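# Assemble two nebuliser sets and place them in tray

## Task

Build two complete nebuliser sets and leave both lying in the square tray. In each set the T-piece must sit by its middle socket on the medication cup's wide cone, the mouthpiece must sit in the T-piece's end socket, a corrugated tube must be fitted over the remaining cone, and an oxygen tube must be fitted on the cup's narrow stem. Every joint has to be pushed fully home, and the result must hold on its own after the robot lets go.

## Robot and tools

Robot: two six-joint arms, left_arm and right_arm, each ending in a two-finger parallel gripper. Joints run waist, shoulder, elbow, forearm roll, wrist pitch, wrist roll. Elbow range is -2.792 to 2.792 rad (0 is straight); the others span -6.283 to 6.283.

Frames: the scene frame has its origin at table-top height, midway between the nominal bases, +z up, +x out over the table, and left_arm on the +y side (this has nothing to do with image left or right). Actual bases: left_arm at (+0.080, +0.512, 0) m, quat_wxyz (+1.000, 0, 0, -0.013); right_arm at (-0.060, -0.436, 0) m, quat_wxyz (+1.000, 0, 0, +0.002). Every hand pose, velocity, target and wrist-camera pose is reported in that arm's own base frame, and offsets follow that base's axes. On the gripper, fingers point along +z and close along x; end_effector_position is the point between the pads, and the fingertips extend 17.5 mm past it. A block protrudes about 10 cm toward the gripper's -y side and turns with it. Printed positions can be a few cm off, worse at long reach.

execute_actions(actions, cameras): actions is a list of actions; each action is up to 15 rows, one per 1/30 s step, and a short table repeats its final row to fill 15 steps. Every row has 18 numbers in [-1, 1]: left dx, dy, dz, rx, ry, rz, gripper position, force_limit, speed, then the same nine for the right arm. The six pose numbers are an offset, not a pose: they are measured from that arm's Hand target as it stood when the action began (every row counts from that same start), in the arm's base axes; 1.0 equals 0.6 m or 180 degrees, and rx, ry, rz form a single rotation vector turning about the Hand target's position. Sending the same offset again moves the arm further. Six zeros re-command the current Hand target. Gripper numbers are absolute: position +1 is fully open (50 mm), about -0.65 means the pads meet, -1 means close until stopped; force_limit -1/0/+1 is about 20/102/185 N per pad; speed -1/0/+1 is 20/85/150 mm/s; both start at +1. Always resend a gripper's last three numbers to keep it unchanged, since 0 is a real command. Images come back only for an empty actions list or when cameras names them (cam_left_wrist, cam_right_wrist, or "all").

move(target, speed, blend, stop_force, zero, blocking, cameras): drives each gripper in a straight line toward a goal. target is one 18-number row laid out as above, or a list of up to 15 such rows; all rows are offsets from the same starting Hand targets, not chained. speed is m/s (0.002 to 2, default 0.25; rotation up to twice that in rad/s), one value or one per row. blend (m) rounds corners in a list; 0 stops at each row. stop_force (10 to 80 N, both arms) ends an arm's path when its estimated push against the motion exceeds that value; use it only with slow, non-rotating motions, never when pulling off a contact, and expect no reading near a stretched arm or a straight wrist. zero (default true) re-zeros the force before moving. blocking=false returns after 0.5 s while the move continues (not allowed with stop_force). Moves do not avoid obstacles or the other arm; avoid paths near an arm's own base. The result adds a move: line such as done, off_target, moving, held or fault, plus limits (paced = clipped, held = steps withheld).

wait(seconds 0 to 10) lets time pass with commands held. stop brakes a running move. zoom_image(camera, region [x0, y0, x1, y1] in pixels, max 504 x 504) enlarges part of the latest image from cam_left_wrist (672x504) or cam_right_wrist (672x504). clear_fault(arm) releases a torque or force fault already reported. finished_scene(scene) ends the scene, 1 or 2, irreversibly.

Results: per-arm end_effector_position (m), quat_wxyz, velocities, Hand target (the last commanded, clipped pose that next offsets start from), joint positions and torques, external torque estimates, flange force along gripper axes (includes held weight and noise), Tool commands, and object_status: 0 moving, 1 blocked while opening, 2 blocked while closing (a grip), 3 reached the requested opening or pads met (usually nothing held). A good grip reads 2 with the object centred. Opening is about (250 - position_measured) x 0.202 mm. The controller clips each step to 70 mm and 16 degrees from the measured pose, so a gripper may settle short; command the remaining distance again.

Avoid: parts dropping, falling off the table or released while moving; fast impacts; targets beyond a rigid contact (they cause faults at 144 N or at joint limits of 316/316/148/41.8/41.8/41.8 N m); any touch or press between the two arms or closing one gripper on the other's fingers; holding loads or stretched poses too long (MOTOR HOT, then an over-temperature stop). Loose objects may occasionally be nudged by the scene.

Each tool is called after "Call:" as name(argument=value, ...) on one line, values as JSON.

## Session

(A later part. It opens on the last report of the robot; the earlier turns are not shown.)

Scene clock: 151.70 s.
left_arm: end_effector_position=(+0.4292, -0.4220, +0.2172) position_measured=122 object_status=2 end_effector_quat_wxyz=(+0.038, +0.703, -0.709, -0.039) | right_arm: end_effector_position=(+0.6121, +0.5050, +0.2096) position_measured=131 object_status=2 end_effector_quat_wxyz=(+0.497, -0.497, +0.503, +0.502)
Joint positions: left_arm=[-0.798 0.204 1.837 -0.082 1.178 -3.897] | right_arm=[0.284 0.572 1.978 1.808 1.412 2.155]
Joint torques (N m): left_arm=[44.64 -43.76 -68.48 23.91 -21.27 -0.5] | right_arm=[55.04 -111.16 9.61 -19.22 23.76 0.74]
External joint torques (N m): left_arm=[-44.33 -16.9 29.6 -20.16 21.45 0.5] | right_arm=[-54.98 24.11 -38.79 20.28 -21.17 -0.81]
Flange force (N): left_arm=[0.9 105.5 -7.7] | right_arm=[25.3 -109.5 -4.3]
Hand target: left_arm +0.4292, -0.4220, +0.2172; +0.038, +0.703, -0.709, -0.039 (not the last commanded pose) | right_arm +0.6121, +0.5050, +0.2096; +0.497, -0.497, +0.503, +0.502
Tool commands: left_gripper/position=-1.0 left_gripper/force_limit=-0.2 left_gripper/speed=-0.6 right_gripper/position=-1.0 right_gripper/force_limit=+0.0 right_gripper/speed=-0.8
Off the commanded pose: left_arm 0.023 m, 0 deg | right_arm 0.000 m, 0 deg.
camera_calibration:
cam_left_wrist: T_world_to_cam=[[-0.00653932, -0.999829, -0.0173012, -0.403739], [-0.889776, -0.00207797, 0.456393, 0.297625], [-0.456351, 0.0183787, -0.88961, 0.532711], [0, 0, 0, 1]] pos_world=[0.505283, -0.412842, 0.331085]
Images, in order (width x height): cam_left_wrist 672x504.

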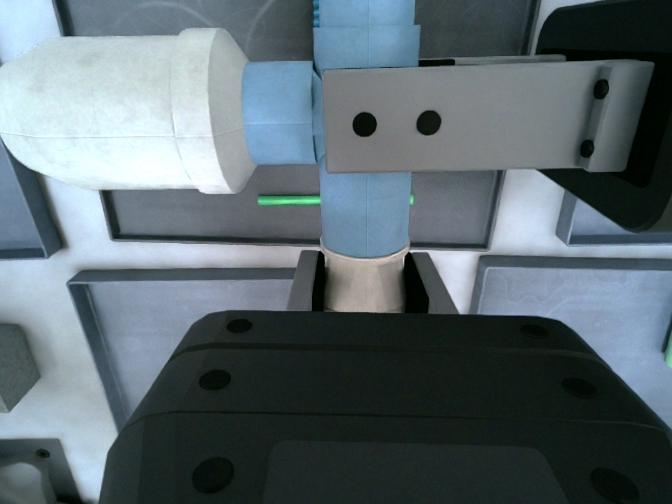

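Call:
move(target=[[-0.0025,0,0,0,0,0,-1,-0.2,-0.6,0,0,0,0,0,0,-1,0,-0.8],[-0.0025,0,0,0,0,0,0.6,-0.2,-0.6,0,0,0,0,0,0,-1,0,-0.8],[-0.15,0,0,0,0,0,0.6,-0.2,-0.6,0,0,0,0,0,0,-1,0,-0.8],[-0.15,0,0.15,0,0,0,0.6,-0.2,-0.6,0,-0.02,0,0,0,0,-1,0,-0.8]], speed=[0.03,0.03,0.15,0.25], blend=[0,0,0.02,0])

Scene clock: 154.67 s.
left_arm: end_effector_position=(+0.3392, -0.4219, +0.3072) position_measured=63 object_status=3 end_effector_quat_wxyz=(+0.038, +0.703, -0.709, -0.038) | right_arm: end_effector_position=(+0.6121, +0.4930, +0.2096) position_measured=131 object_status=2 end_effector_quat_wxyz=(+0.497, -0.497, +0.503, +0.502)
Joint positions: left_arm=[-0.912 0.048 1.842 -0.087 1.319 -4.021] | right_arm=[0.266 0.568 1.986 1.793 1.423 2.154]
Joint torques (N m): left_arm=[2.35 -46.2 -42.73 3.92 0.57 -0.39] | right_arm=[2.95 -90.36 -28.15 1.03 2.64 -0.74]
External joint torques (N m): left_arm=[-2.37 -0.3 1.27 0.04 -0.41 0.39] | right_arm=[-3.07 3.86 -0.85 0.08 -0.05 0.66]
Flange force (N): left_arm=[0.3 4.3 2.8] | right_arm=[4.4 -7.2 -2.6]
Hand target: left_arm +0.3392, -0.4220, +0.3072; +0.038, +0.703, -0.709, -0.039 | right_arm +0.6121, +0.4930, +0.2096; +0.497, -0.497, +0.503, +0.502
Off the commanded pose: left_arm 0.000 m, 0 deg | right_arm 0.000 m, 0 deg.
move: done

Call:
move(target=[[0.06,0,0,-0.0266,-0.0003,-0.4938,0.3,-0.2,-0.6,0,-0.5467,0,0,0,0,-1,0,-0.8],[0.2547,0.0215,-0.2453,-0.0531,-0.0007,-0.9876,0.3,-0.2,-0.6,0,-0.5467,0,0,0,0,-1,0,-0.8]], speed=0.45, blend=[0.03,0], cameras=["cam_left_wrist"])

Scene clock: 159.13 s.
left_arm: end_effector_position=(+0.4920, -0.4090, +0.1600) position_measured=107 object_status=3 end_effector_quat_wxyz=(+0.001, +0.698, +0.716, +0.000) | right_arm: end_effector_position=(+0.6121, +0.1649, +0.2096) position_measured=131 object_status=2 end_effector_quat_wxyz=(+0.497, -0.497, +0.503, +0.502)
Joint positions: left_arm=[-0.747 0.272 1.864 -0.001 1.005 -0.773] | right_arm=[-0.258 0.549 2.026 1.352 1.707 2.134]
Joint torques (N m): left_arm=[2.34 -65.19 -38.68 3.56 0.49 -0.4] | right_arm=[3.44 -85.9 -25.98 1.94 2.6 -0.66]
External joint torques (N m): left_arm=[-2.12 -0.82 1.51 0.11 -0.45 0.4] | right_arm=[-3.36 3.26 -0.7 0.19 0.03 0.58]
Flange force (N): left_arm=[0.9 -5.1 1.4] | right_arm=[3.7 -3.9 -5.9]
Hand target: left_arm +0.4920, -0.4091, +0.1600; +0.001, +0.698, +0.716, +0.000 | right_arm +0.6121, +0.1649, +0.2096; +0.497, -0.497, +0.503, +0.502
Off the commanded pose: left_arm 0.000 m, 0 deg | right_arm 0.000 m, 0 deg.
move: done
camera_calibration:
cam_left_wrist: T_world_to_cam=[[-0.0298554, 0.999403, -0.0173836, 0.437815], [0.932963, 0.0341038, 0.358353, -0.486643], [0.358732, -0.00551947, -0.933424, 0.106536], [0, 0, 0, 1]] pos_world=[0.428873, -0.420369, 0.281444]
Images, in order (width x height): cam_left_wrist 672x504.

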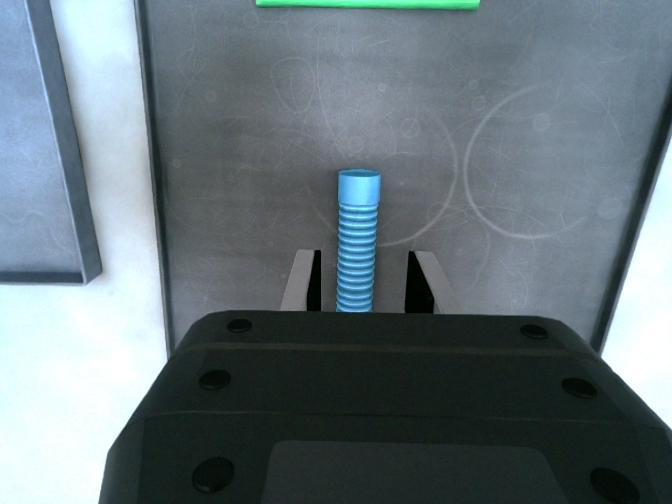

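Call:
move(target=[[0.0262,0.0052,-0.18,0,0,0,0.3,-0.2,-0.6,0,0,0,0,0,0,-1,0,-0.8],[0.0262,0.0052,-0.2298,0,0,0,0.3,-0.2,-0.6,0,0,0,0,0,0,-1,0,-0.8],[0.0262,0.0052,-0.2298,0,0,0,-1,0.2,-0.6,0,0,0,0,0,0,-1,0,-0.8]], speed=[0.2,0.06,0.06], cameras=["cam_left_wrist"])

Scene clock: 161.57 s.
left_arm: end_effector_position=(+0.5077, -0.4059, +0.0221) position_measured=142 object_status=2 end_effector_quat_wxyz=(+0.001, +0.698, +0.716, +0.000) | right_arm: end_effector_position=(+0.6121, +0.1649, +0.2096) position_measured=131 object_status=2 end_effector_quat_wxyz=(+0.497, -0.497, +0.503, +0.502)
Joint positions: left_arm=[-0.727 0.434 1.94 -0.001 0.766 -0.753] | right_arm=[-0.258 0.549 2.026 1.352 1.707 2.134]
Joint torques (N m): left_arm=[2.23 -74.4 -32.03 2.94 0.49 -0.44] | right_arm=[3.4 -86.47 -25.74 1.9 2.58 -0.65]
External joint torques (N m): left_arm=[-1.97 -0.96 1.55 0.07 -0.45 0.44] | right_arm=[-3.37 3.89 -1.06 0.24 0.04 0.58]
Flange force (N): left_arm=[1.3 -5.2 0.3] | right_arm=[4.6 -5.2 -6.1]
Hand target: left_arm +0.5077, -0.4059, +0.0221; +0.001, +0.698, +0.716, +0.000 | right_arm +0.6121, +0.1649, +0.2096; +0.497, -0.497, +0.503, +0.502
Off the commanded pose: left_arm 0.000 m, 0 deg | right_arm 0.000 m, 0 deg.
move: done
camera_calibration:
cam_left_wrist: T_world_to_cam=[[-0.0298554, 0.999403, -0.0173836, 0.432791], [0.932963, 0.0341038, 0.358353, -0.452072], [0.358732, -0.00551947, -0.933424, -0.027834], [0, 0, 0, 1]] pos_world=[0.444673, -0.417269, 0.143544]
Images, in order (width x height): cam_left_wrist 672x504.

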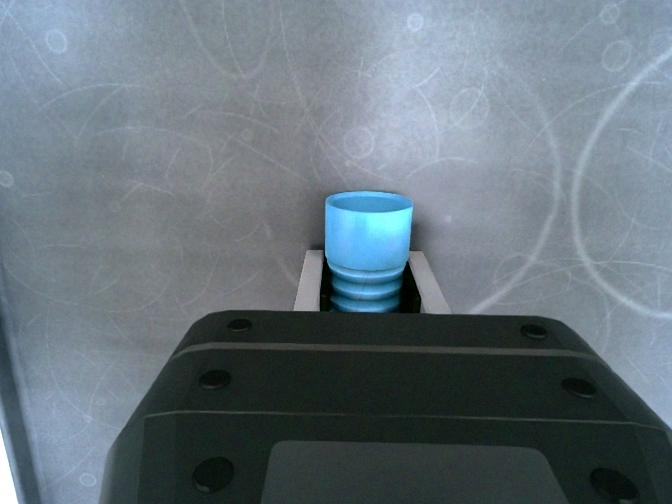

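Call:
move(target=[[0,0,0.2,0,0,0,-1,0.2,-0.6,0,0,0,0,0,0,-1,0,-0.8],[0.1538,-0.0192,0.325,0,-0.0027,0.0045,-1,0.2,-0.6,0,0,0,0,0,0,-1,0,-0.8],[0.1538,-0.0192,0.325,0,-0.0027,0.0045,-1,0.2,-0.6,0,0.5668,0,0,0,0,-1,0,-0.8]], speed=[0.25,0.25,0.25], blend=[0.03,0.0,0], cameras=["cam_left_wrist"])

Scene clock: 166.77 s.
left_arm: end_effector_position=(+0.6000, -0.4175, +0.2171) position_measured=142 object_status=2 end_effector_quat_wxyz=(+0.004, +0.693, +0.721, +0.003) | right_arm: end_effector_position=(+0.6121, +0.5050, +0.2096) position_measured=131 object_status=2 end_effector_quat_wxyz=(+0.497, -0.497, +0.503, +0.502)
Joint positions: left_arm=[-0.657 0.357 1.63 0.005 1.147 -0.7] | right_arm=[0.284 0.572 1.978 1.808 1.412 2.155]
Joint torques (N m): left_arm=[2.2 -76.69 -42.19 3.88 0.44 -0.41] | right_arm=[3.22 -90.82 -28.53 1.02 2.59 -0.66]
External joint torques (N m): left_arm=[-2.22 -0.56 1.87 0.11 -0.42 0.41] | right_arm=[-3.12 3.9 -0.58 0.03 0 0.59]
Flange force (N): left_arm=[1.1 -5.6 2.2] | right_arm=[4.6 -6.7 -2.8]
Hand target: left_arm +0.6000, -0.4175, +0.2171; +0.004, +0.693, +0.721, +0.003 | right_arm +0.6121, +0.5050, +0.2096; +0.497, -0.497, +0.503, +0.502
Off the commanded pose: left_arm 0.000 m, 0 deg | right_arm 0.000 m, 0 deg.
move: done
camera_calibration:
cam_left_wrist: T_world_to_cam=[[-0.0438787, 0.998879, -0.017757, 0.458756], [0.929306, 0.0473336, 0.366266, -0.60165], [0.366695, -0.00043041, -0.930341, 0.117707], [0, 0, 0, 1]] pos_world=[0.536084, -0.429713, 0.338018]
Images, in order (width x height): cam_left_wrist 672x504.

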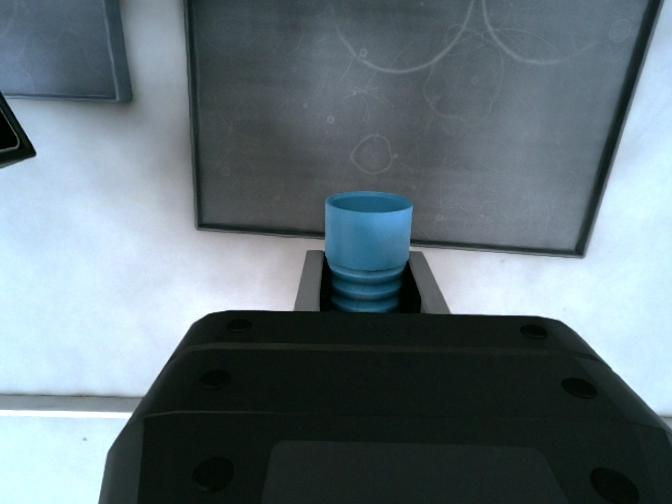

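Call:
move(target=[-0.0667,-0.0017,0,0,0,0,-1,0.2,-0.6,0,0,0,0,0,0,-1,0,-0.8], speed=0.12, cameras=["cam_left_wrist"])

Call:
zoom_image(camera="cam_left_wrist", region=[310, 180, 430, 290])

Call:
zoom_image(camera="cam_left_wrist", region=[300, 0, 450, 190])

Scene clock: 167.90 s.
left_arm: end_effector_position=(+0.5600, -0.4185, +0.2171) position_measured=142 object_status=2 end_effector_quat_wxyz=(+0.004, +0.693, +0.721, +0.003) | right_arm: end_effector_position=(+0.6121, +0.5050, +0.2096) position_measured=131 object_status=2 end_effector_quat_wxyz=(+0.497, -0.497, +0.503, +0.502)
Joint positions: left_arm=[-0.693 0.31 1.696 0.005 1.129 -0.736] | right_arm=[0.284 0.572 1.978 1.808 1.412 2.155]
Joint torques (N m): left_arm=[2.17 -71.87 -41.82 3.87 0.44 -0.43] | right_arm=[3.22 -90.95 -28.4 0.96 2.55 -0.72]
External joint torques (N m): left_arm=[-2.17 -0.42 1.98 0.07 -0.41 0.43] | right_arm=[-3.25 3.82 -0.78 0.11 0.04 0.64]
Flange force (N): left_arm=[1.2 -5.4 2.4] | right_arm=[4.4 -7.1 -2.8]
Hand target: left_arm +0.5600, -0.4185, +0.2171; +0.004, +0.693, +0.721, +0.003 | right_arm +0.6121, +0.5050, +0.2096; +0.497, -0.497, +0.503, +0.502
Off the commanded pose: left_arm 0.000 m, 0 deg | right_arm 0.000 m, 0 deg.
move: done
camera_calibration:
cam_left_wrist: T_world_to_cam=[[-0.0438835, 0.998879, -0.0177588, 0.458003], [0.929305, 0.0473387, 0.366265, -0.564428], [0.366695, -0.000430337, -0.930341, 0.132375], [0, 0, 0, 1]] pos_world=[0.496084, -0.430713, 0.338018]
Images, in order (width x height): cam_left_wrist 672x504.

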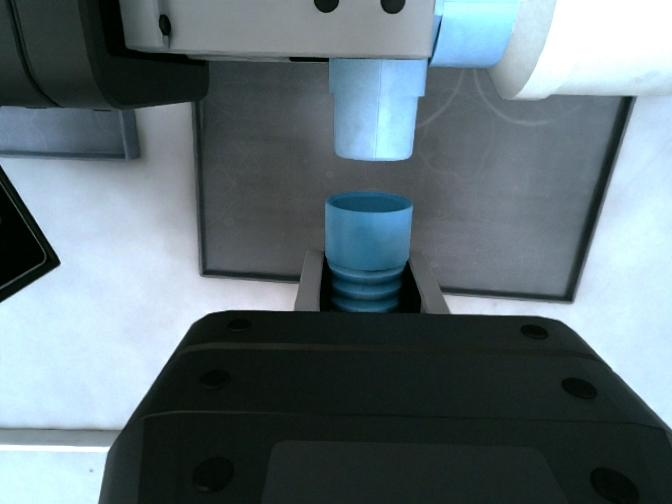

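Scaled by 4.200 from the camera's 672x504 image, which has a finer 960x720 frame.

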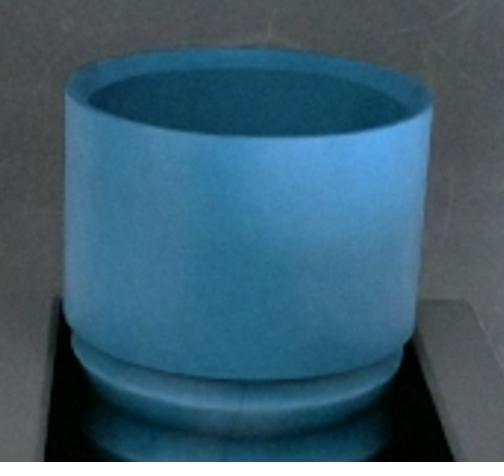

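Scaled by 2.653 from the camera's 672x504 image, which has a finer 960x720 frame.

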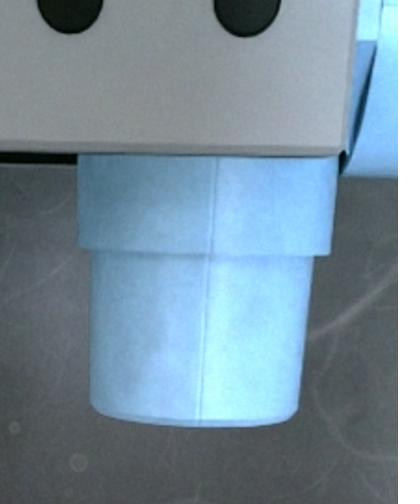

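Call:
move(target=[[0,0.0009,0,0,0,0,-1,0.2,-0.6,0,0,0,0,0,0,-1,0,-0.8],[-0.0833,-0.0016,0,0,0,0,-1,0.2,-0.6,0,0,0,0,0,0,-1,0,-0.8]], speed=0.025, stop_force=25, cameras=["cam_left_wrist"])

Call:
zoom_image(camera="cam_left_wrist", region=[300, 100, 450, 310])

Scene clock: 170.47 s.
left_arm: end_effector_position=(+0.5306, -0.4188, +0.2172) position_measured=142 object_status=2 end_effector_quat_wxyz=(+0.004, +0.693, +0.721, +0.003) | right_arm: end_effector_position=(+0.6121, +0.5050, +0.2096) position_measured=131 object_status=2 end_effector_quat_wxyz=(+0.497, -0.497, +0.503, +0.502)
Joint positions: left_arm=[-0.722 0.275 1.742 0.006 1.116 -0.765] | right_arm=[0.284 0.572 1.978 1.808 1.412 2.155]
Joint torques (N m): left_arm=[-14.13 -75.23 -32.09 -3.34 8.3 -0.58] | right_arm=[-15.02 -81.39 -41.14 8.37 -5.69 -0.3]
External joint torques (N m): left_arm=[14.33 6.78 -7.54 7.26 -8.28 0.58] | right_arm=[15.04 -5.64 11.94 -7.31 8.28 0.23]
Flange force (N): left_arm=[2.5 30.9 11.7] | right_arm=[-4.8 30.7 -3.7]
Hand target: left_arm +0.5306, -0.4188, +0.2172; +0.004, +0.693, +0.721, +0.003 (not the last commanded pose) | right_arm +0.6121, +0.5050, +0.2096; +0.497, -0.497, +0.503, +0.502
Off the commanded pose: left_arm 0.021 m, 0 deg | right_arm 0.000 m, 0 deg.
move: contact (left_arm); path passed 1 of 2 targets
camera_calibration:
cam_left_wrist: T_world_to_cam=[[-0.0438315, 0.998879, -0.0178845, 0.457028], [0.929028, 0.0473368, 0.366968, -0.537142], [0.367403, -0.000530401, -0.930062, 0.142816], [0, 0, 0, 1]] pos_world=[0.466581, -0.431013, 0.338115]
Images, in order (width x height): cam_left_wrist 672x504.

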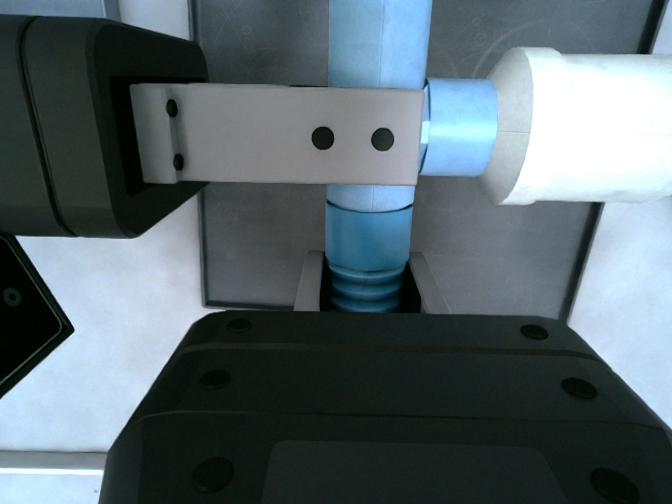

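Scaled by 2.400 from the camera's 672x504 image, which has a finer 960x720 frame.

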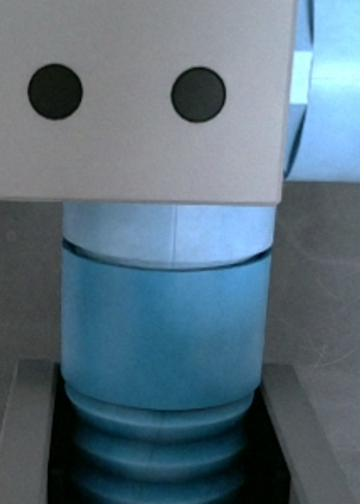

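Call:
move(target=[-0.04,-0.0012,0,0,0,0,-1,0.2,-0.6,0,0,0,0,0,0,-1,0,-0.8], speed=0.015, stop_force=75, zero=false, cameras=["cam_left_wrist"])

Call:
zoom_image(camera="cam_left_wrist", region=[300, 100, 450, 310])

Scene clock: 171.67 s.
left_arm: end_effector_position=(+0.5276, -0.4189, +0.2172) position_measured=142 object_status=2 end_effector_quat_wxyz=(+0.004, +0.693, +0.721, +0.003) | right_arm: end_effector_position=(+0.6121, +0.5050, +0.2096) position_measured=131 object_status=2 end_effector_quat_wxyz=(+0.497, -0.497, +0.503, +0.502)
Joint positions: left_arm=[-0.725 0.272 1.747 0.006 1.114 -0.768] | right_arm=[0.284 0.572 1.978 1.808 1.412 2.155]
Joint torques (N m): left_arm=[-37.21 -79.4 -12.91 -13.5 19.7 -0.72] | right_arm=[-41.41 -75.52 -63.83 20.54 -14.98 -0.11]
External joint torques (N m): left_arm=[37.38 11 -26.9 17.44 -19.68 0.72] | right_arm=[41.33 -11.48 34.66 -19.47 17.57 0.04]
Flange force (N): left_arm=[2.0 84.2 15.2] | right_arm=[-7.8 85.0 -5.0]
Hand target: left_arm +0.5276, -0.4189, +0.2172; +0.004, +0.693, +0.721, +0.003 (not the last commanded pose) | right_arm +0.6121, +0.5050, +0.2096; +0.497, -0.497, +0.503, +0.502
Off the commanded pose: left_arm 0.021 m, 0 deg | right_arm 0.000 m, 0 deg.
move: contact (left_arm)
camera_calibration:
cam_left_wrist: T_world_to_cam=[[-0.0437835, 0.998879, -0.018005, 0.457008], [0.928798, 0.0473368, 0.367551, -0.534309], [0.367991, -0.000630386, -0.929829, 0.143467], [0, 0, 0, 1]] pos_world=[0.46348, -0.431113, 0.338014]
Images, in order (width x height): cam_left_wrist 672x504.

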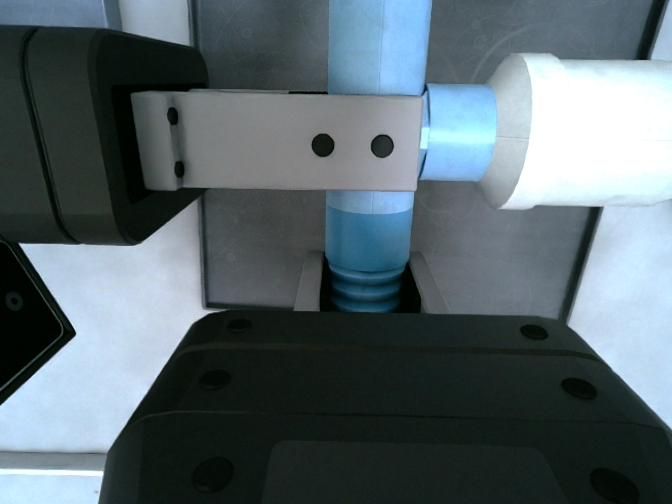

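Scaled by 2.400 from the camera's 672x504 image, which has a finer 960x720 frame.

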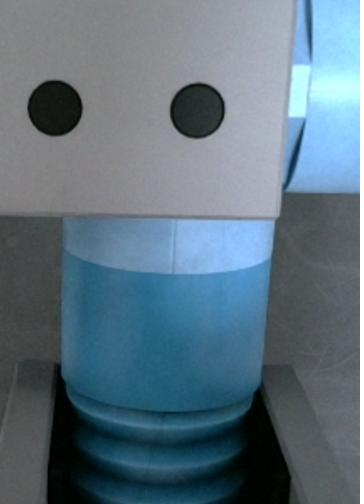

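Call:
move(target=[[0.0025,0,0,0,0,0,-1,0.2,-0.6,0,0,0,0,0,0,-1,0,-0.8],[0.0025,0,0,0,0,0,0.6,0.2,-0.6,0,0,0,0,0,0,-1,0,-0.8],[0.0025,0,0.14,0,0,0,0.6,0.2,-0.6,0,0,0,0,0,0,-1,0,-0.8],[0.0025,0,0.15,0,0,0,0.6,0.2,-0.6,0,-0.5667,0,0,0,0,-1,0,-0.8],[-0.2367,-0.0385,-0.0953,-0.002,0.0028,0.4933,0.6,0.2,-0.6,0,-0.5667,0,0,0,0,-1,0,-0.8]], speed=[0.03,0.03,0.2,0.25,0.3], blend=[0,0,0.02,0.02,0], cameras=["cam_left_wrist"])

Scene clock: 178.23 s.
left_arm: end_effector_position=(+0.3856, -0.4420, +0.1600) position_measured=63 object_status=3 end_effector_quat_wxyz=(+0.000, -0.010, +1.000, +0.000) | right_arm: end_effector_position=(+0.6121, +0.1650, +0.2096) position_measured=131 object_status=2 end_effector_quat_wxyz=(+0.497, -0.497, +0.503, +0.502)
Joint positions: left_arm=[-0.912 0.196 1.963 0 0.983 -2.503] | right_arm=[-0.258 0.549 2.026 1.352 1.706 2.134]
Joint torques (N m): left_arm=[2.36 -56.79 -38.51 3.56 0.35 -0.4] | right_arm=[3.03 -86.22 -26.04 2 2.6 -0.73]
External joint torques (N m): left_arm=[-2.09 -0.69 1.75 0.06 -0.43 0.4] | right_arm=[-2.88 3.53 -0.74 0.13 0.03 0.65]
Flange force (N): left_arm=[5.1 1.6 1.8] | right_arm=[4.0 -4.4 -5.3]
Hand target: left_arm +0.3856, -0.4420, +0.1600; +0.000, -0.010, +1.000, +0.000 | right_arm +0.6121, +0.1650, +0.2096; +0.497, -0.497, +0.503, +0.502
Off the commanded pose: left_arm 0.000 m, 0 deg | right_arm 0.000 m, 0 deg.
move: done
camera_calibration:
cam_left_wrist: T_world_to_cam=[[-0.99961, -0.0228981, -0.0160025, 0.389433], [-0.0271156, 0.933081, 0.358644, 0.381159], [0.00671938, 0.358938, -0.933337, 0.441328], [0, 0, 0, 1]] pos_world=[0.396651, -0.505144, 0.28144]
Images, in order (width x height): cam_left_wrist 672x504.

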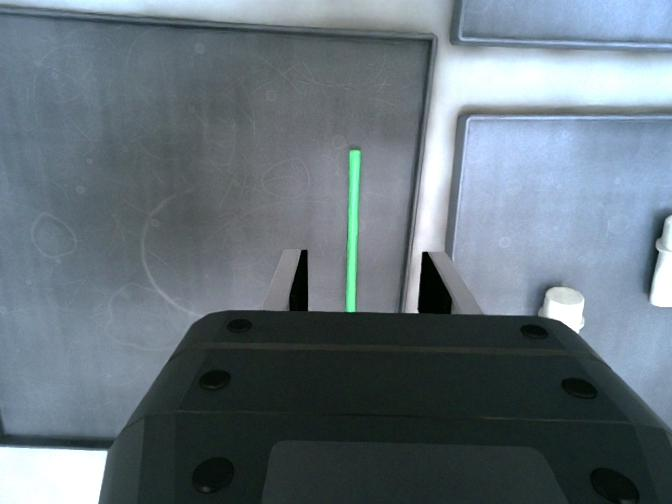

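Call:
move(target=[[-0.0007,0.0042,-0.18,0,0,0,0.0,-0.2,-0.6,0,0,0,0,0,0,-1,0,-0.8],[-0.0007,0.0042,-0.232,0,0,0,0.0,-0.2,-0.6,0,0,0,0,0,0,-1,0,-0.8],[-0.0007,0.0042,-0.232,0,0,0,-1,-0.2,-0.6,0,0,0,0,0,0,-1,0,-0.8]], speed=[0.2,0.06,0.06], cameras=["cam_left_wrist"])

Scene clock: 180.67 s.
left_arm: end_effector_position=(+0.3852, -0.4395, +0.0208) position_measured=227 object_status=2 end_effector_quat_wxyz=(+0.000, -0.010, +1.000, +0.000) | right_arm: end_effector_position=(+0.6121, +0.1650, +0.2096) position_measured=131 object_status=2 end_effector_quat_wxyz=(+0.497, -0.497, +0.503, +0.502)
Joint positions: left_arm=[-0.91 0.357 2.069 0 0.716 -2.501] | right_arm=[-0.258 0.549 2.026 1.352 1.706 2.134]
Joint torques (N m): left_arm=[2.14 -65.54 -30.44 2.77 0.35 -0.41] | right_arm=[3.61 -86.49 -25.79 2.02 2.65 -0.72]
External joint torques (N m): left_arm=[-1.81 -0.57 1.65 0.07 -0.41 0.41] | right_arm=[-3.44 3.64 -1.02 0.11 -0.02 0.64]
Flange force (N): left_arm=[4.6 1.7 0.9] | right_arm=[4.2 -4.8 -6.3]
Hand target: left_arm +0.3852, -0.4395, +0.0208; +0.000, -0.010, +1.000, +0.000 | right_arm +0.6121, +0.1650, +0.2096; +0.497, -0.497, +0.503, +0.502
Off the commanded pose: left_arm 0.000 m, 0 deg | right_arm 0.000 m, 0 deg.
move: done
camera_calibration:
cam_left_wrist: T_world_to_cam=[[-0.99961, -0.0228981, -0.0160025, 0.386863], [-0.0271156, 0.933081, 0.358644, 0.428739], [0.00671938, 0.358938, -0.933337, 0.310513], [0, 0, 0, 1]] pos_world=[0.396251, -0.502644, 0.14224]
Images, in order (width x height): cam_left_wrist 672x504.

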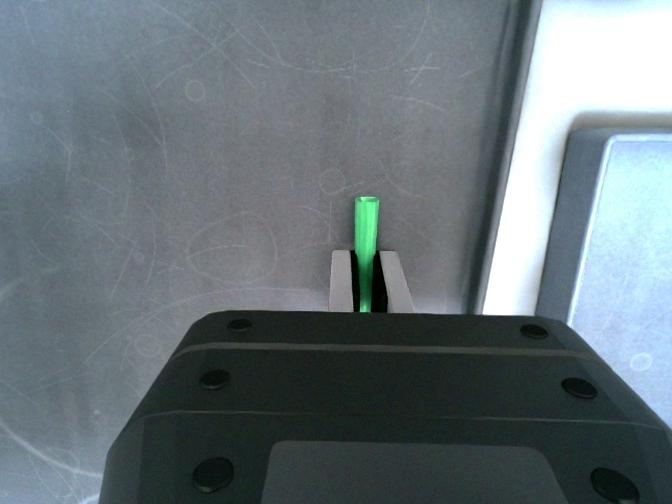

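Call:
move(target=[[0,0,0.3395,0,0,0,-1,-0.2,-0.6,0,0,0,0,0,0,-1,0,-0.8],[0.1547,0.3192,0.3395,0,0,0,-1,-0.2,-0.6,0,0,0,0,0,0,-1,0,-0.8],[0.1547,0.3192,0.3395,0,0,0,-1,-0.2,-0.6,0,0.5667,0,0,0,0,-1,0,-0.8],[0.1547,0.2862,0.3395,0,0,0,-1,-0.2,-0.6,0,0.5667,0,0,0,0,-1,0,-0.8]], speed=[0.25,0.25,0.25,0.1], blend=[0.03,0.03,0,0], cameras=["cam_left_wrist"])

Scene clock: 184.87 s.
left_arm: end_effector_position=(+0.4780, -0.2678, +0.2245) position_measured=227 object_status=2 end_effector_quat_wxyz=(+0.000, -0.010, +1.000, +0.000) | right_arm: end_effector_position=(+0.6121, +0.5050, +0.2096) position_measured=131 object_status=2 end_effector_quat_wxyz=(+0.497, -0.497, +0.503, +0.502)
Joint positions: left_arm=[-0.574 0.08 1.965 0 1.097 -2.164] | right_arm=[0.284 0.572 1.978 1.808 1.412 2.155]
Joint torques (N m): left_arm=[2.04 -47.5 -41.28 3.81 0.34 -0.39] | right_arm=[3.56 -91.16 -28.7 1 2.55 -0.66]
External joint torques (N m): left_arm=[-1.85 -0.71 2.18 0.04 -0.38 0.39] | right_arm=[-3.51 3.88 -0.63 0.07 0.05 0.58]
Flange force (N): left_arm=[5.7 0.3 2.6] | right_arm=[4.6 -6.9 -3.4]
Hand target: left_arm +0.4780, -0.2678, +0.2245; +0.000, -0.010, +1.000, +0.000 | right_arm +0.6121, +0.5050, +0.2096; +0.497, -0.497, +0.503, +0.502
Off the commanded pose: left_arm 0.000 m, 0 deg | right_arm 0.000 m, 0 deg.
move: done
camera_calibration:
cam_left_wrist: T_world_to_cam=[[-0.999608, -0.023029, -0.0159417, 0.486752], [-0.0272153, 0.933111, 0.358557, 0.198114], [0.00661818, 0.35885, -0.933372, 0.43832], [0, 0, 0, 1]] pos_world=[0.489052, -0.330944, 0.34584]
Images, in order (width x height): cam_left_wrist 672x504.

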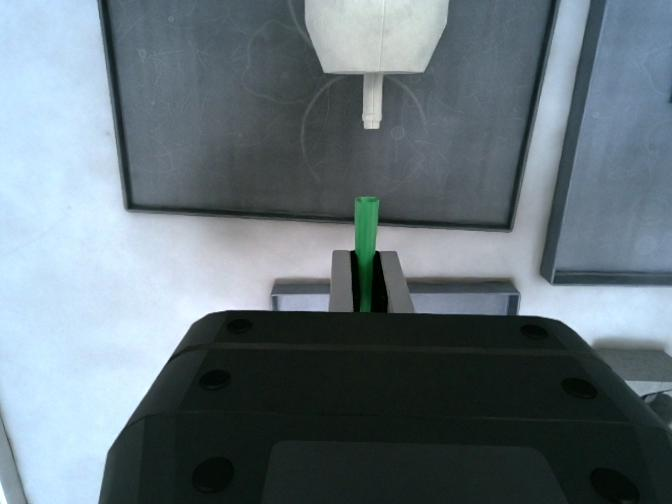

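Call:
zoom_image(camera="cam_left_wrist", region=[320, 60, 420, 250])

Scaled by 2.653 from the camera's 672x504 image, which has a finer 960x720 frame.

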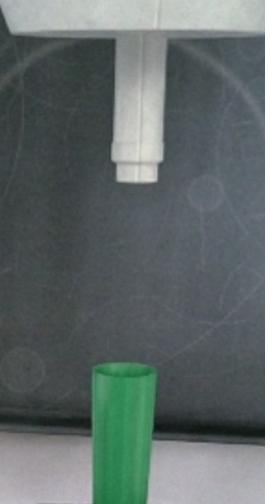

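Call:
move(target=[-0.0232,-0.017,-0.0125,0.0081,-0.3333,0.0025,-1,-0.2,-0.6,0,0,0,0,0,0,-1,0,-0.8], speed=0.25, cameras=["cam_left_wrist"])

Call:
zoom_image(camera="cam_left_wrist", region=[310, 60, 430, 260])

Scene clock: 188.50 s.
left_arm: end_effector_position=(+0.4641, -0.2780, +0.2171) position_measured=227 object_status=2 end_effector_quat_wxyz=(+0.500, -0.012, +0.866, +0.007) | right_arm: end_effector_position=(+0.6121, +0.5050, +0.2096) position_measured=131 object_status=2 end_effector_quat_wxyz=(+0.497, -0.497, +0.503, +0.502)
Joint positions: left_arm=[-1.027 -0.042 2.436 1.534 0.855 -3.809] | right_arm=[0.284 0.572 1.978 1.808 1.412 2.155]
Joint torques (N m): left_arm=[1.77 -30.2 -36.2 1.61 2.12 -0.47] | right_arm=[2.98 -91.18 -28.54 0.98 2.6 -0.67]
External joint torques (N m): left_arm=[-1.61 0.18 1.74 0.02 -0.49 0.4] | right_arm=[-2.82 4.21 -0.56 0.06 -0.01 0.59]
Flange force (N): left_arm=[2.8 0.3 -3.6] | right_arm=[5.0 -6.8 -2.3]
Hand target: left_arm +0.4641, -0.2780, +0.2170; +0.500, -0.012, +0.866, +0.007 | right_arm +0.6121, +0.5050, +0.2096; +0.497, -0.497, +0.503, +0.502
Off the commanded pose: left_arm 0.000 m, 0 deg | right_arm 0.000 m, 0 deg.
move: done
camera_calibration:
cam_left_wrist: T_world_to_cam=[[-0.485529, -0.0169189, -0.874057, 0.421916], [-0.341509, 0.92404, 0.171818, 0.393771], [0.804756, 0.381921, -0.454426, -0.0327222], [0, 0, 0, 1]] pos_world=[0.365662, -0.344224, 0.286251]
Images, in order (width x height): cam_left_wrist 672x504.

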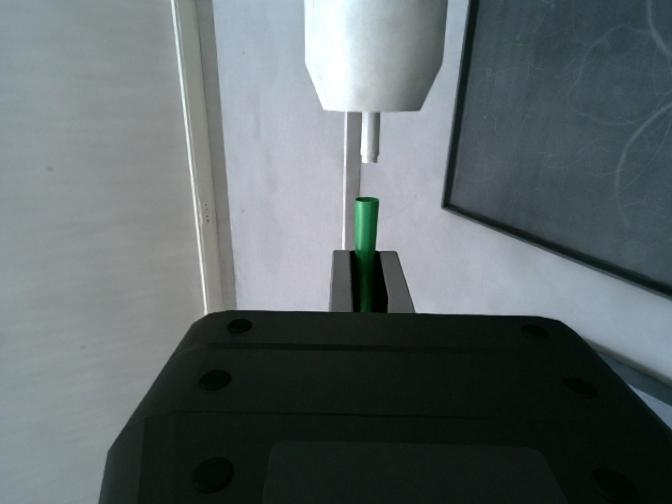

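Scaled by 2.520 from the camera's 672x504 image, which has a finer 960x720 frame.

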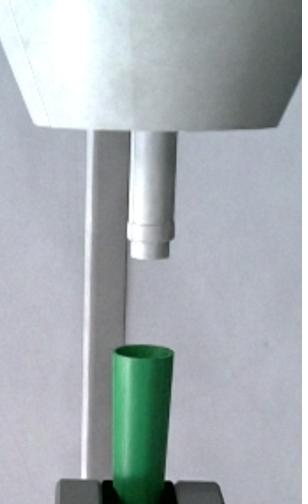

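Call:
move(target=[[0,0,-0.0009,0,0,0,-1,-0.2,-0.6,0,0,0,0,0,0,-1,0,-0.8],[0.0015,-0.06,-0.0009,0,0,0,-1,-0.2,-0.6,0,0,0,0,0,0,-1,0,-0.8]], speed=0.025, stop_force=15, cameras=["cam_left_wrist"])

Call:
zoom_image(camera="cam_left_wrist", region=[310, 100, 430, 300])

Scene clock: 191.27 s.
left_arm: end_effector_position=(+0.4647, -0.3055, +0.2164) position_measured=227 object_status=2 end_effector_quat_wxyz=(+0.500, -0.013, +0.866, +0.008) | right_arm: end_effector_position=(+0.6121, +0.5050, +0.2096) position_measured=131 object_status=2 end_effector_quat_wxyz=(+0.497, -0.497, +0.503, +0.502)
Joint positions: left_arm=[-1.064 -0.003 2.399 1.51 0.88 -3.814] | right_arm=[0.284 0.572 1.978 1.808 1.412 2.155]
Joint torques (N m): left_arm=[-11.75 -32.31 -51.11 5.97 -5.56 -0.46] | right_arm=[21.75 -90.91 -33.03 1.34 2.78 -0.75]
External joint torques (N m): left_arm=[12.03 -2.13 16.78 -4.23 7.21 0.4] | right_arm=[-21.6 3.57 3.82 -0.29 -0.18 0.67]
Flange force (N): left_arm=[2.9 30.9 -5.9] | right_arm=[4.7 -6.2 -33.5]
Hand target: left_arm +0.4648, -0.3055, +0.2164; +0.500, -0.013, +0.866, +0.008 (not the last commanded pose) | right_arm +0.6121, +0.5050, +0.2096; +0.497, -0.497, +0.503, +0.502
Off the commanded pose: left_arm 0.008 m, 0 deg | right_arm 0.000 m, 0 deg.
move: contact (left_arm); path passed 1 of 2 targets
camera_calibration:
cam_left_wrist: T_world_to_cam=[[-0.485547, -0.0168671, -0.874048, 0.4212], [-0.341997, 0.923796, 0.172158, 0.419627], [0.804538, 0.382513, -0.454315, -0.0227957], [0, 0, 0, 1]] pos_world=[0.366364, -0.371826, 0.28555]
Images, in order (width x height): cam_left_wrist 672x504.

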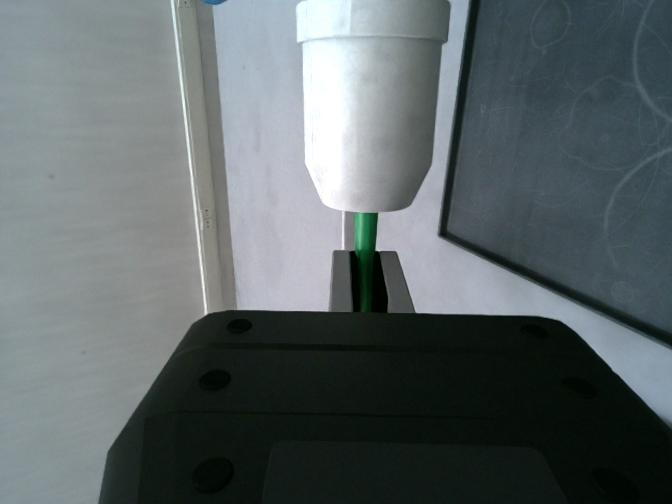

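Scaled by 2.520 from the camera's 672x504 image, which has a finer 960x720 frame.

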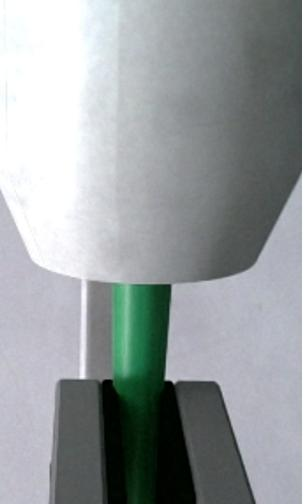

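Call:
move(target=[0.0005,-0.03,0,0,0,0,-1,-0.2,-0.6,0,0,0,0,0,0,-1,0,-0.8], speed=0.015, stop_force=50, zero=false, cameras=["cam_left_wrist"])

Call:
zoom_image(camera="cam_left_wrist", region=[310, 140, 430, 300])

Scene clock: 192.40 s.
left_arm: end_effector_position=(+0.4648, -0.3068, +0.2164) position_measured=227 object_status=2 end_effector_quat_wxyz=(+0.500, -0.013, +0.866, +0.008) | right_arm: end_effector_position=(+0.6121, +0.5050, +0.2096) position_measured=131 object_status=2 end_effector_quat_wxyz=(+0.497, -0.497, +0.503, +0.502)
Joint positions: left_arm=[-1.066 -0.001 2.397 1.508 0.883 -3.814] | right_arm=[0.284 0.572 1.978 1.808 1.412 2.155]
Joint torques (N m): left_arm=[-28.51 -30.44 -69.97 11.24 -14.83 -0.44] | right_arm=[45.31 -91.03 -38.1 1.56 3.1 -0.7]
External joint torques (N m): left_arm=[28.62 -3.99 35.87 -9.49 16.47 0.37] | right_arm=[-45.37 3.86 8.83 -0.49 -0.5 0.62]
Flange force (N): left_arm=[5.0 67.6 -7.6] | right_arm=[5.9 -7.2 -72.0]
Hand target: left_arm +0.4648, -0.3068, +0.2164; +0.500, -0.013, +0.866, +0.008 (not the last commanded pose) | right_arm +0.6121, +0.5050, +0.2096; +0.497, -0.497, +0.503, +0.502
Off the commanded pose: left_arm 0.017 m, 0 deg | right_arm 0.000 m, 0 deg.
move: contact (left_arm)
camera_calibration:
cam_left_wrist: T_world_to_cam=[[-0.485451, -0.0170195, -0.874098, 0.42106], [-0.342865, 0.923422, 0.172438, 0.421073], [0.804227, 0.383408, -0.454112, -0.0219978], [0, 0, 0, 1]] pos_world=[0.366467, -0.373228, 0.285449]
Images, in order (width x height): cam_left_wrist 672x504.

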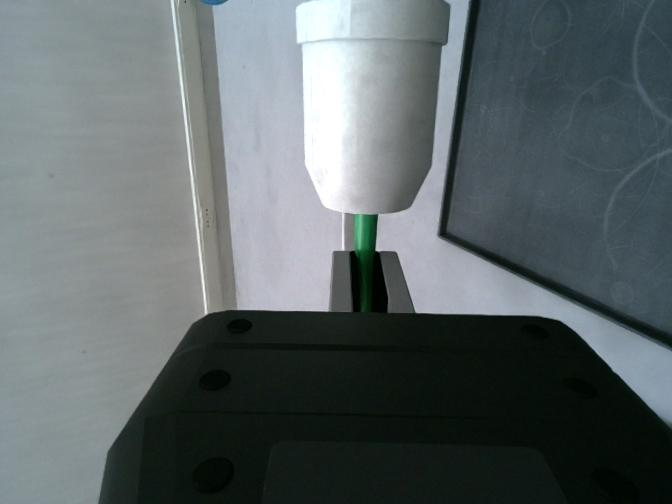

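Scaled by 3.150 from the camera's 672x504 image, which has a finer 960x720 frame.

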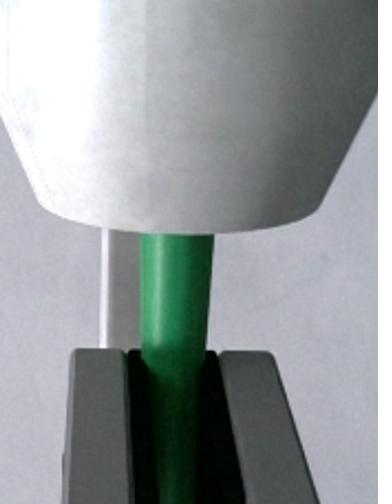

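Call:
move(target=[[0,0.0025,0,0,0,0,-1,-0.2,-0.6,0,0,0,0,0,0,-1,0,-0.8],[0,0.0025,0,0,0,0,0.2,-0.2,-0.6,0,0,0,0,0,0,-1,0,-0.8],[-0.1,0.0025,0.058,0,0,0,0.2,-0.2,-0.6,0,0,0,0,0,0,-1,0,-0.8],[-0.05,-0.03,0.18,-0.0068,0.1665,0,0.2,-0.2,-0.6,0,0,0,0,0,0,-1,0,-0.8],[0.0257,-0.089,0.1643,-0.0137,0.333,-0.0003,1,-0.4,-0.8,0,0,0,0,0,0,-1,0,-0.8]], speed=[0.03,0.03,0.15,0.25,0.25], blend=[0,0,0.02,0.03,0], cameras=["cam_left_wrist"])

Scene clock: 198.37 s.
left_arm: end_effector_position=(+0.4802, -0.3602, +0.3150) position_measured=3 object_status=3 end_effector_quat_wxyz=(+0.000, -0.017, +1.000, -0.005) | right_arm: end_effector_position=(+0.6121, +0.5050, +0.2096) position_measured=131 object_status=2 end_effector_quat_wxyz=(+0.497, -0.497, +0.503, +0.502)
Joint positions: left_arm=[-0.698 0.102 1.766 -0.007 1.267 -2.301] | right_arm=[0.284 0.572 1.978 1.808 1.412 2.155]
Joint torques (N m): left_arm=[2.17 -52.5 -44.06 4.05 0.33 -0.39] | right_arm=[2.74 -91.3 -28.64 1.08 2.64 -0.7]
External joint torques (N m): left_arm=[-2.04 -0.73 1.84 0.08 -0.41 0.39] | right_arm=[-2.65 4 -0.61 -0.02 -0.04 0.62]
Flange force (N): left_arm=[5.3 0.7 2.8] | right_arm=[4.6 -6.7 -2.1]
Hand target: left_arm +0.4802, -0.3602, +0.3150; +0.000, -0.017, +1.000, -0.004 | right_arm +0.6121, +0.5050, +0.2096; +0.497, -0.497, +0.503, +0.502
Off the commanded pose: left_arm 0.000 m, 0 deg | right_arm 0.000 m, 0 deg.
move: done
camera_calibration:
cam_left_wrist: T_world_to_cam=[[-0.999162, -0.0373935, -0.0166632, 0.483179], [-0.0408604, 0.935999, 0.349623, 0.262402], [0.00252317, 0.35001, -0.936742, 0.555822], [0, 0, 0, 1]] pos_world=[0.492093, -0.422084, 0.436972]
Images, in order (width x height): cam_left_wrist 672x504.

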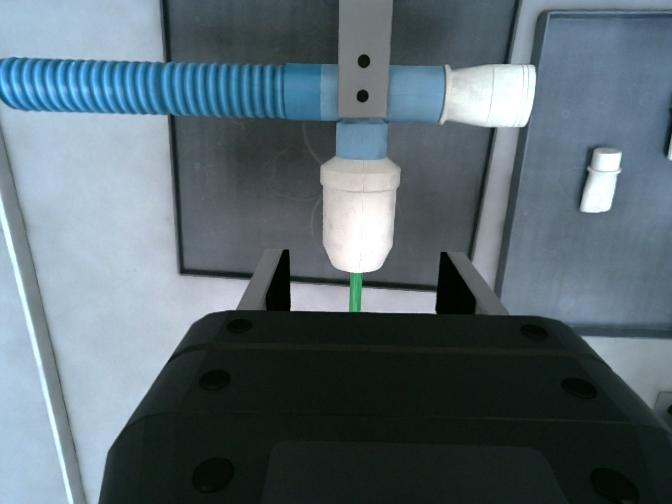

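Call:
zoom_image(camera="cam_left_wrist", region=[280, 40, 550, 290])

Scaled by 1.867 from the camera's 672x504 image, which has a finer 960x720 frame.

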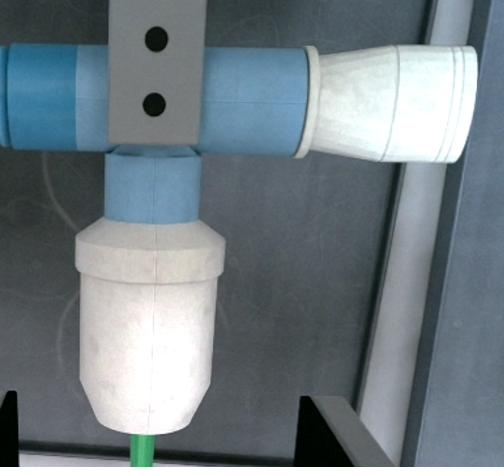

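Call:
move(target=[[0,0,-0.1662,0,0,0,1,-0.4,-0.8,0,0,0,0,0,0,-1,0,-0.8],[0,0,-0.1662,0,0,0,-1,-0.4,-0.8,0,0,0,0,0,0,-1,0,-0.8],[0,0,-0.1662,0,0,0,-1,-0.4,-0.8,0,0,0,0,0,0,0.5,0,-0.8],[0,0,-0.1662,0,0,0,-1,-0.4,-0.8,0,-0.2,0,0,0,0,0.5,0,-0.8],[0,0,-0.1662,0,0,0,-1,-0.4,-0.8,0,-0.5667,0.05,0,0,0,0.5,0,-0.8]], speed=[0.12,0.05,0.05,0.12,0.3], blend=[0,0,0,0.03,0], cameras=["all"])

Scene clock: 203.20 s.
left_arm: end_effector_position=(+0.4802, -0.3602, +0.2152) position_measured=68 object_status=2 end_effector_quat_wxyz=(+0.000, -0.017, +1.000, -0.004) | right_arm: end_effector_position=(+0.6121, +0.1650, +0.2397) position_measured=78 object_status=3 end_effector_quat_wxyz=(+0.497, -0.498, +0.503, +0.502)
Joint positions: left_arm=[-0.698 0.165 1.886 -0.007 1.084 -2.299] | right_arm=[-0.257 0.504 2.019 1.359 1.717 2.185]
Joint torques (N m): left_arm=[2.12 -56.3 -41.08 3.78 0.32 -0.45] | right_arm=[3.47 -83.23 -27.44 2.03 2.42 -0.63]
External joint torques (N m): left_arm=[-2.06 -0.68 1.92 0.05 -0.39 0.45] | right_arm=[-3.34 3.14 -1.02 0.24 0.12 0.56]
Flange force (N): left_arm=[5.4 0.9 2.3] | right_arm=[3.2 -4.5 -6.0]
Hand target: left_arm +0.4802, -0.3602, +0.2152; +0.000, -0.017, +1.000, -0.004 | right_arm +0.6121, +0.1650, +0.2396; +0.497, -0.497, +0.503, +0.502
Off the commanded pose: left_arm 0.000 m, 0 deg | right_arm 0.000 m, 0 deg.
move: done
camera_calibration:
cam_left_wrist: T_world_to_cam=[[-0.999162, -0.0374272, -0.0165692, 0.481472], [-0.040859, 0.935998, 0.349626, 0.297257], [0.00242317, 0.35001, -0.936743, 0.462478], [0, 0, 0, 1]] pos_world=[0.492094, -0.422084, 0.337272]
cam_right_wrist: T_world_to_cam=[[-0.00102685, -0.000988661, -0.999999, 0.246399], [-0.935286, -0.353892, 0.00131028, 0.644946], [-0.353893, 0.935286, -0.000561285, 0.19385], [0, 0, 0, 1]] pos_world=[0.672064, 0.0471798, 0.245663]

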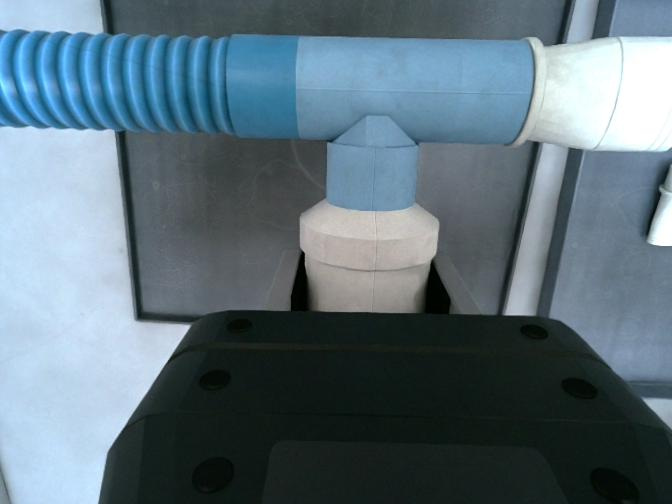

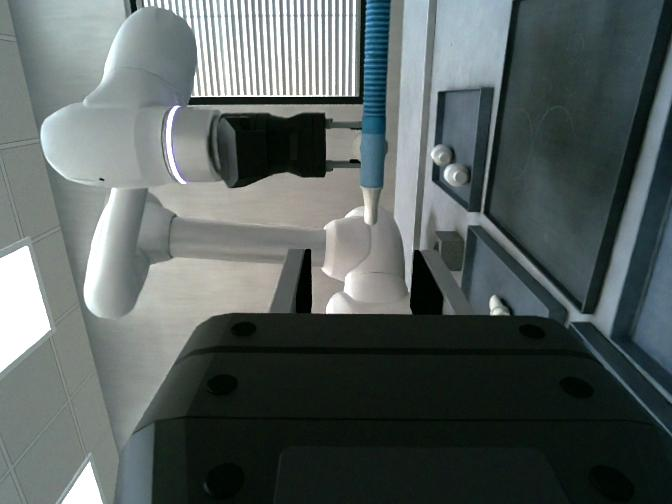

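Call:
move(target=[[-0.0438,-0.1527,0.0,0,0,0,-1,-0.4,-0.8,0,0,0,0,0,0,0.5,0,-0.8],[-0.0438,-0.1527,-0.2,0.0611,0,0,-1,-0.4,-0.8,0,0,0,0,0,0,0.5,0,-0.8],[-0.0438,-0.1527,-0.2753,0.0611,0,0,-1,-0.4,-0.8,0,0,0,0,0,0,0.5,0,-0.8]], speed=[0.15,0.15,0.08], blend=[0.02,0.01,0], cameras=["cam_left_wrist"])

Scene clock: 206.20 s.
left_arm: end_effector_position=(+0.4539, -0.4518, +0.0500) position_measured=68 object_status=2 end_effector_quat_wxyz=(+0.002, -0.017, +0.996, +0.091) | right_arm: end_effector_position=(+0.6121, +0.1650, +0.2396) position_measured=78 object_status=3 end_effector_quat_wxyz=(+0.497, -0.497, +0.503, +0.502)
Joint positions: left_arm=[-0.889 0.442 1.869 0.139 0.977 -2.581] | right_arm=[-0.258 0.504 2.019 1.359 1.717 2.185]
Joint torques (N m): left_arm=[2.07 -77.54 -34.21 3.37 0.81 -0.39] | right_arm=[3.37 -83.5 -27.29 2.14 2.43 -0.68]
External joint torques (N m): left_arm=[-1.87 -0.48 1.81 0.05 -0.42 0.39] | right_arm=[-3.22 3.08 -1.19 0.14 0.12 0.6]
Flange force (N): left_arm=[4.7 2.0 1.4] | right_arm=[3.0 -4.9 -6.0]
Hand target: left_arm +0.4539, -0.4519, +0.0501; +0.002, -0.017, +0.996, +0.091 | right_arm +0.6121, +0.1650, +0.2396; +0.497, -0.497, +0.503, +0.502
Off the commanded pose: left_arm 0.000 m, 0 deg | right_arm 0.000 m, 0 deg.
move: done
camera_calibration:
cam_left_wrist: T_world_to_cam=[[-0.999166, -0.0334911, -0.0233586, 0.451148], [-0.0407603, 0.852046, 0.521877, 0.393139], [0.00242436, 0.522394, -0.852701, 0.413468], [0, 0, 0, 1]] pos_world=[0.465793, -0.535856, 0.157932]
Images, in order (width x height): cam_left_wrist 672x504.

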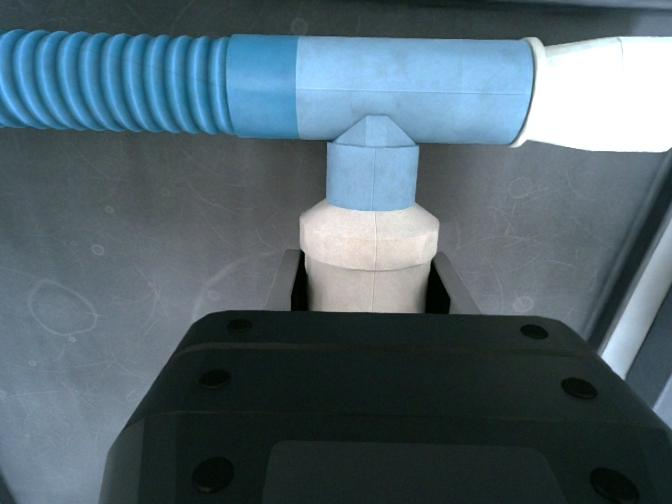

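Call:
move(target=[0,0,-0.04,0,0,0,-1,-0.4,-0.8,0,0,0,0,0,0,0.5,0,-0.8], speed=0.02, stop_force=10, cameras=["cam_left_wrist"])

Scene clock: 208.00 s.
left_arm: end_effector_position=(+0.4540, -0.4519, +0.0320) position_measured=68 object_status=2 end_effector_quat_wxyz=(+0.002, -0.017, +0.996, +0.091) | right_arm: end_effector_position=(+0.6121, +0.1650, +0.2396) position_measured=78 object_status=3 end_effector_quat_wxyz=(+0.497, -0.497, +0.503, +0.502)
Joint positions: left_arm=[-0.889 0.463 1.879 0.142 0.947 -2.586] | right_arm=[-0.258 0.504 2.019 1.359 1.717 2.185]
Joint torques (N m): left_arm=[1.56 -62.71 -25.39 2.79 -0.78 -0.45] | right_arm=[3.26 -83.25 -27.52 2.04 2.45 -0.7]
External joint torques (N m): left_arm=[-1.59 -17.11 -6.38 0.56 1.17 0.45] | right_arm=[-3.29 3.16 -0.92 0.24 0.09 0.63]
Flange force (N): left_arm=[5.5 8.6 -24.2] | right_arm=[3.1 -4.4 -5.9]
Hand target: left_arm +0.4540, -0.4519, +0.0320; +0.002, -0.017, +0.996, +0.091 (not the last commanded pose) | right_arm +0.6121, +0.1650, +0.2396; +0.497, -0.497, +0.503, +0.502
Off the commanded pose: left_arm 0.006 m, 0 deg | right_arm 0.000 m, 0 deg.
move: contact (left_arm)
camera_calibration:
cam_left_wrist: T_world_to_cam=[[-0.999161, -0.0334779, -0.0235792, 0.450762], [-0.0408641, 0.852092, 0.521795, 0.402616], [0.00262304, 0.522321, -0.852745, 0.397994], [0, 0, 0, 1]] pos_world=[0.465793, -0.535856, 0.139933]
Images, in order (width x height): cam_left_wrist 672x504.

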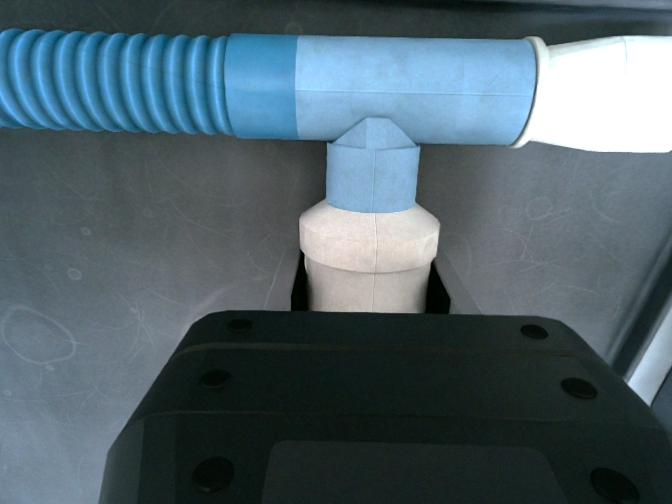

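Call:
move(target=[[0,0,0.001,0,0,0,-1,-0.4,-0.8,0,0,0,0,0,0,0.5,0,-0.8],[0,0,0.001,0,0,0,0.9,-0.4,-1,0,0,0,0,0,0,0.5,0,-0.8],[0,-0.0255,0.131,0,0,0,0.9,-0.4,-1,0,0,0,0,0,0,0.5,0,-0.8],[0,-0.0255,0.35,0,0,0,0.9,-0.4,-1,0,0,0,0,0,0,0.5,0,-0.8]], speed=[0.02,0.05,0.06,0.2], blend=[0,0,0.01,0], cameras=["cam_left_wrist"])

Scene clock: 212.03 s.
left_arm: end_effector_position=(+0.4539, -0.4672, +0.2421) position_measured=18 object_status=3 end_effector_quat_wxyz=(+0.002, -0.017, +0.996, +0.091) | right_arm: end_effector_position=(+0.6121, +0.1650, +0.2396) position_measured=78 object_status=3 end_effector_quat_wxyz=(+0.497, -0.497, +0.503, +0.502)
Joint positions: left_arm=[-0.903 0.286 1.688 0.117 1.313 -2.546] | right_arm=[-0.258 0.504 2.019 1.359 1.717 2.185]
Joint torques (N m): left_arm=[2.19 -70.09 -42.09 4.2 0.76 -0.37] | right_arm=[3.29 -83.65 -27.6 2.03 2.5 -0.68]
External joint torques (N m): left_arm=[-2.23 -1.04 1.44 0.11 -0.39 0.37] | right_arm=[-3.45 3.6 -0.9 0.26 0.03 0.61]
Flange force (N): left_arm=[5.1 1.7 1.8] | right_arm=[3.8 -4.8 -6.1]
Hand target: left_arm +0.4540, -0.4672, +0.2420; +0.002, -0.017, +0.996, +0.091 | right_arm +0.6121, +0.1650, +0.2396; +0.497, -0.497, +0.503, +0.502
Off the commanded pose: left_arm 0.000 m, 0 deg | right_arm 0.000 m, 0 deg.
move: done
camera_calibration:
cam_left_wrist: T_world_to_cam=[[-0.999162, -0.0335324, -0.0234848, 0.455142], [-0.0408607, 0.852206, 0.521608, 0.30615], [0.00252312, 0.522131, -0.852862, 0.58513], [0, 0, 0, 1]] pos_world=[0.465793, -0.551155, 0.350034]
Images, in order (width x height): cam_left_wrist 672x504.

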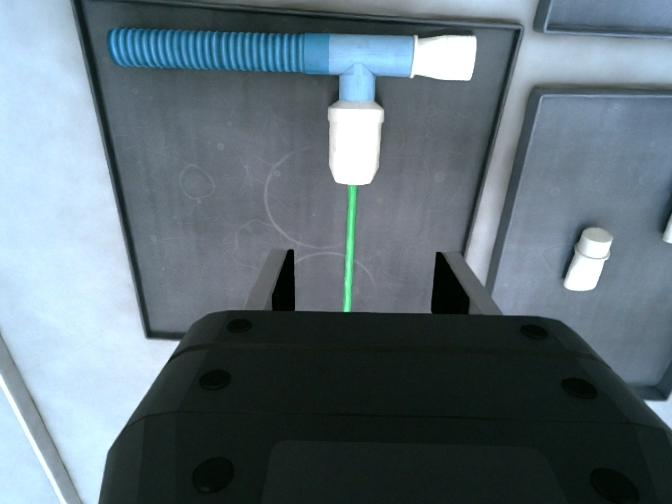

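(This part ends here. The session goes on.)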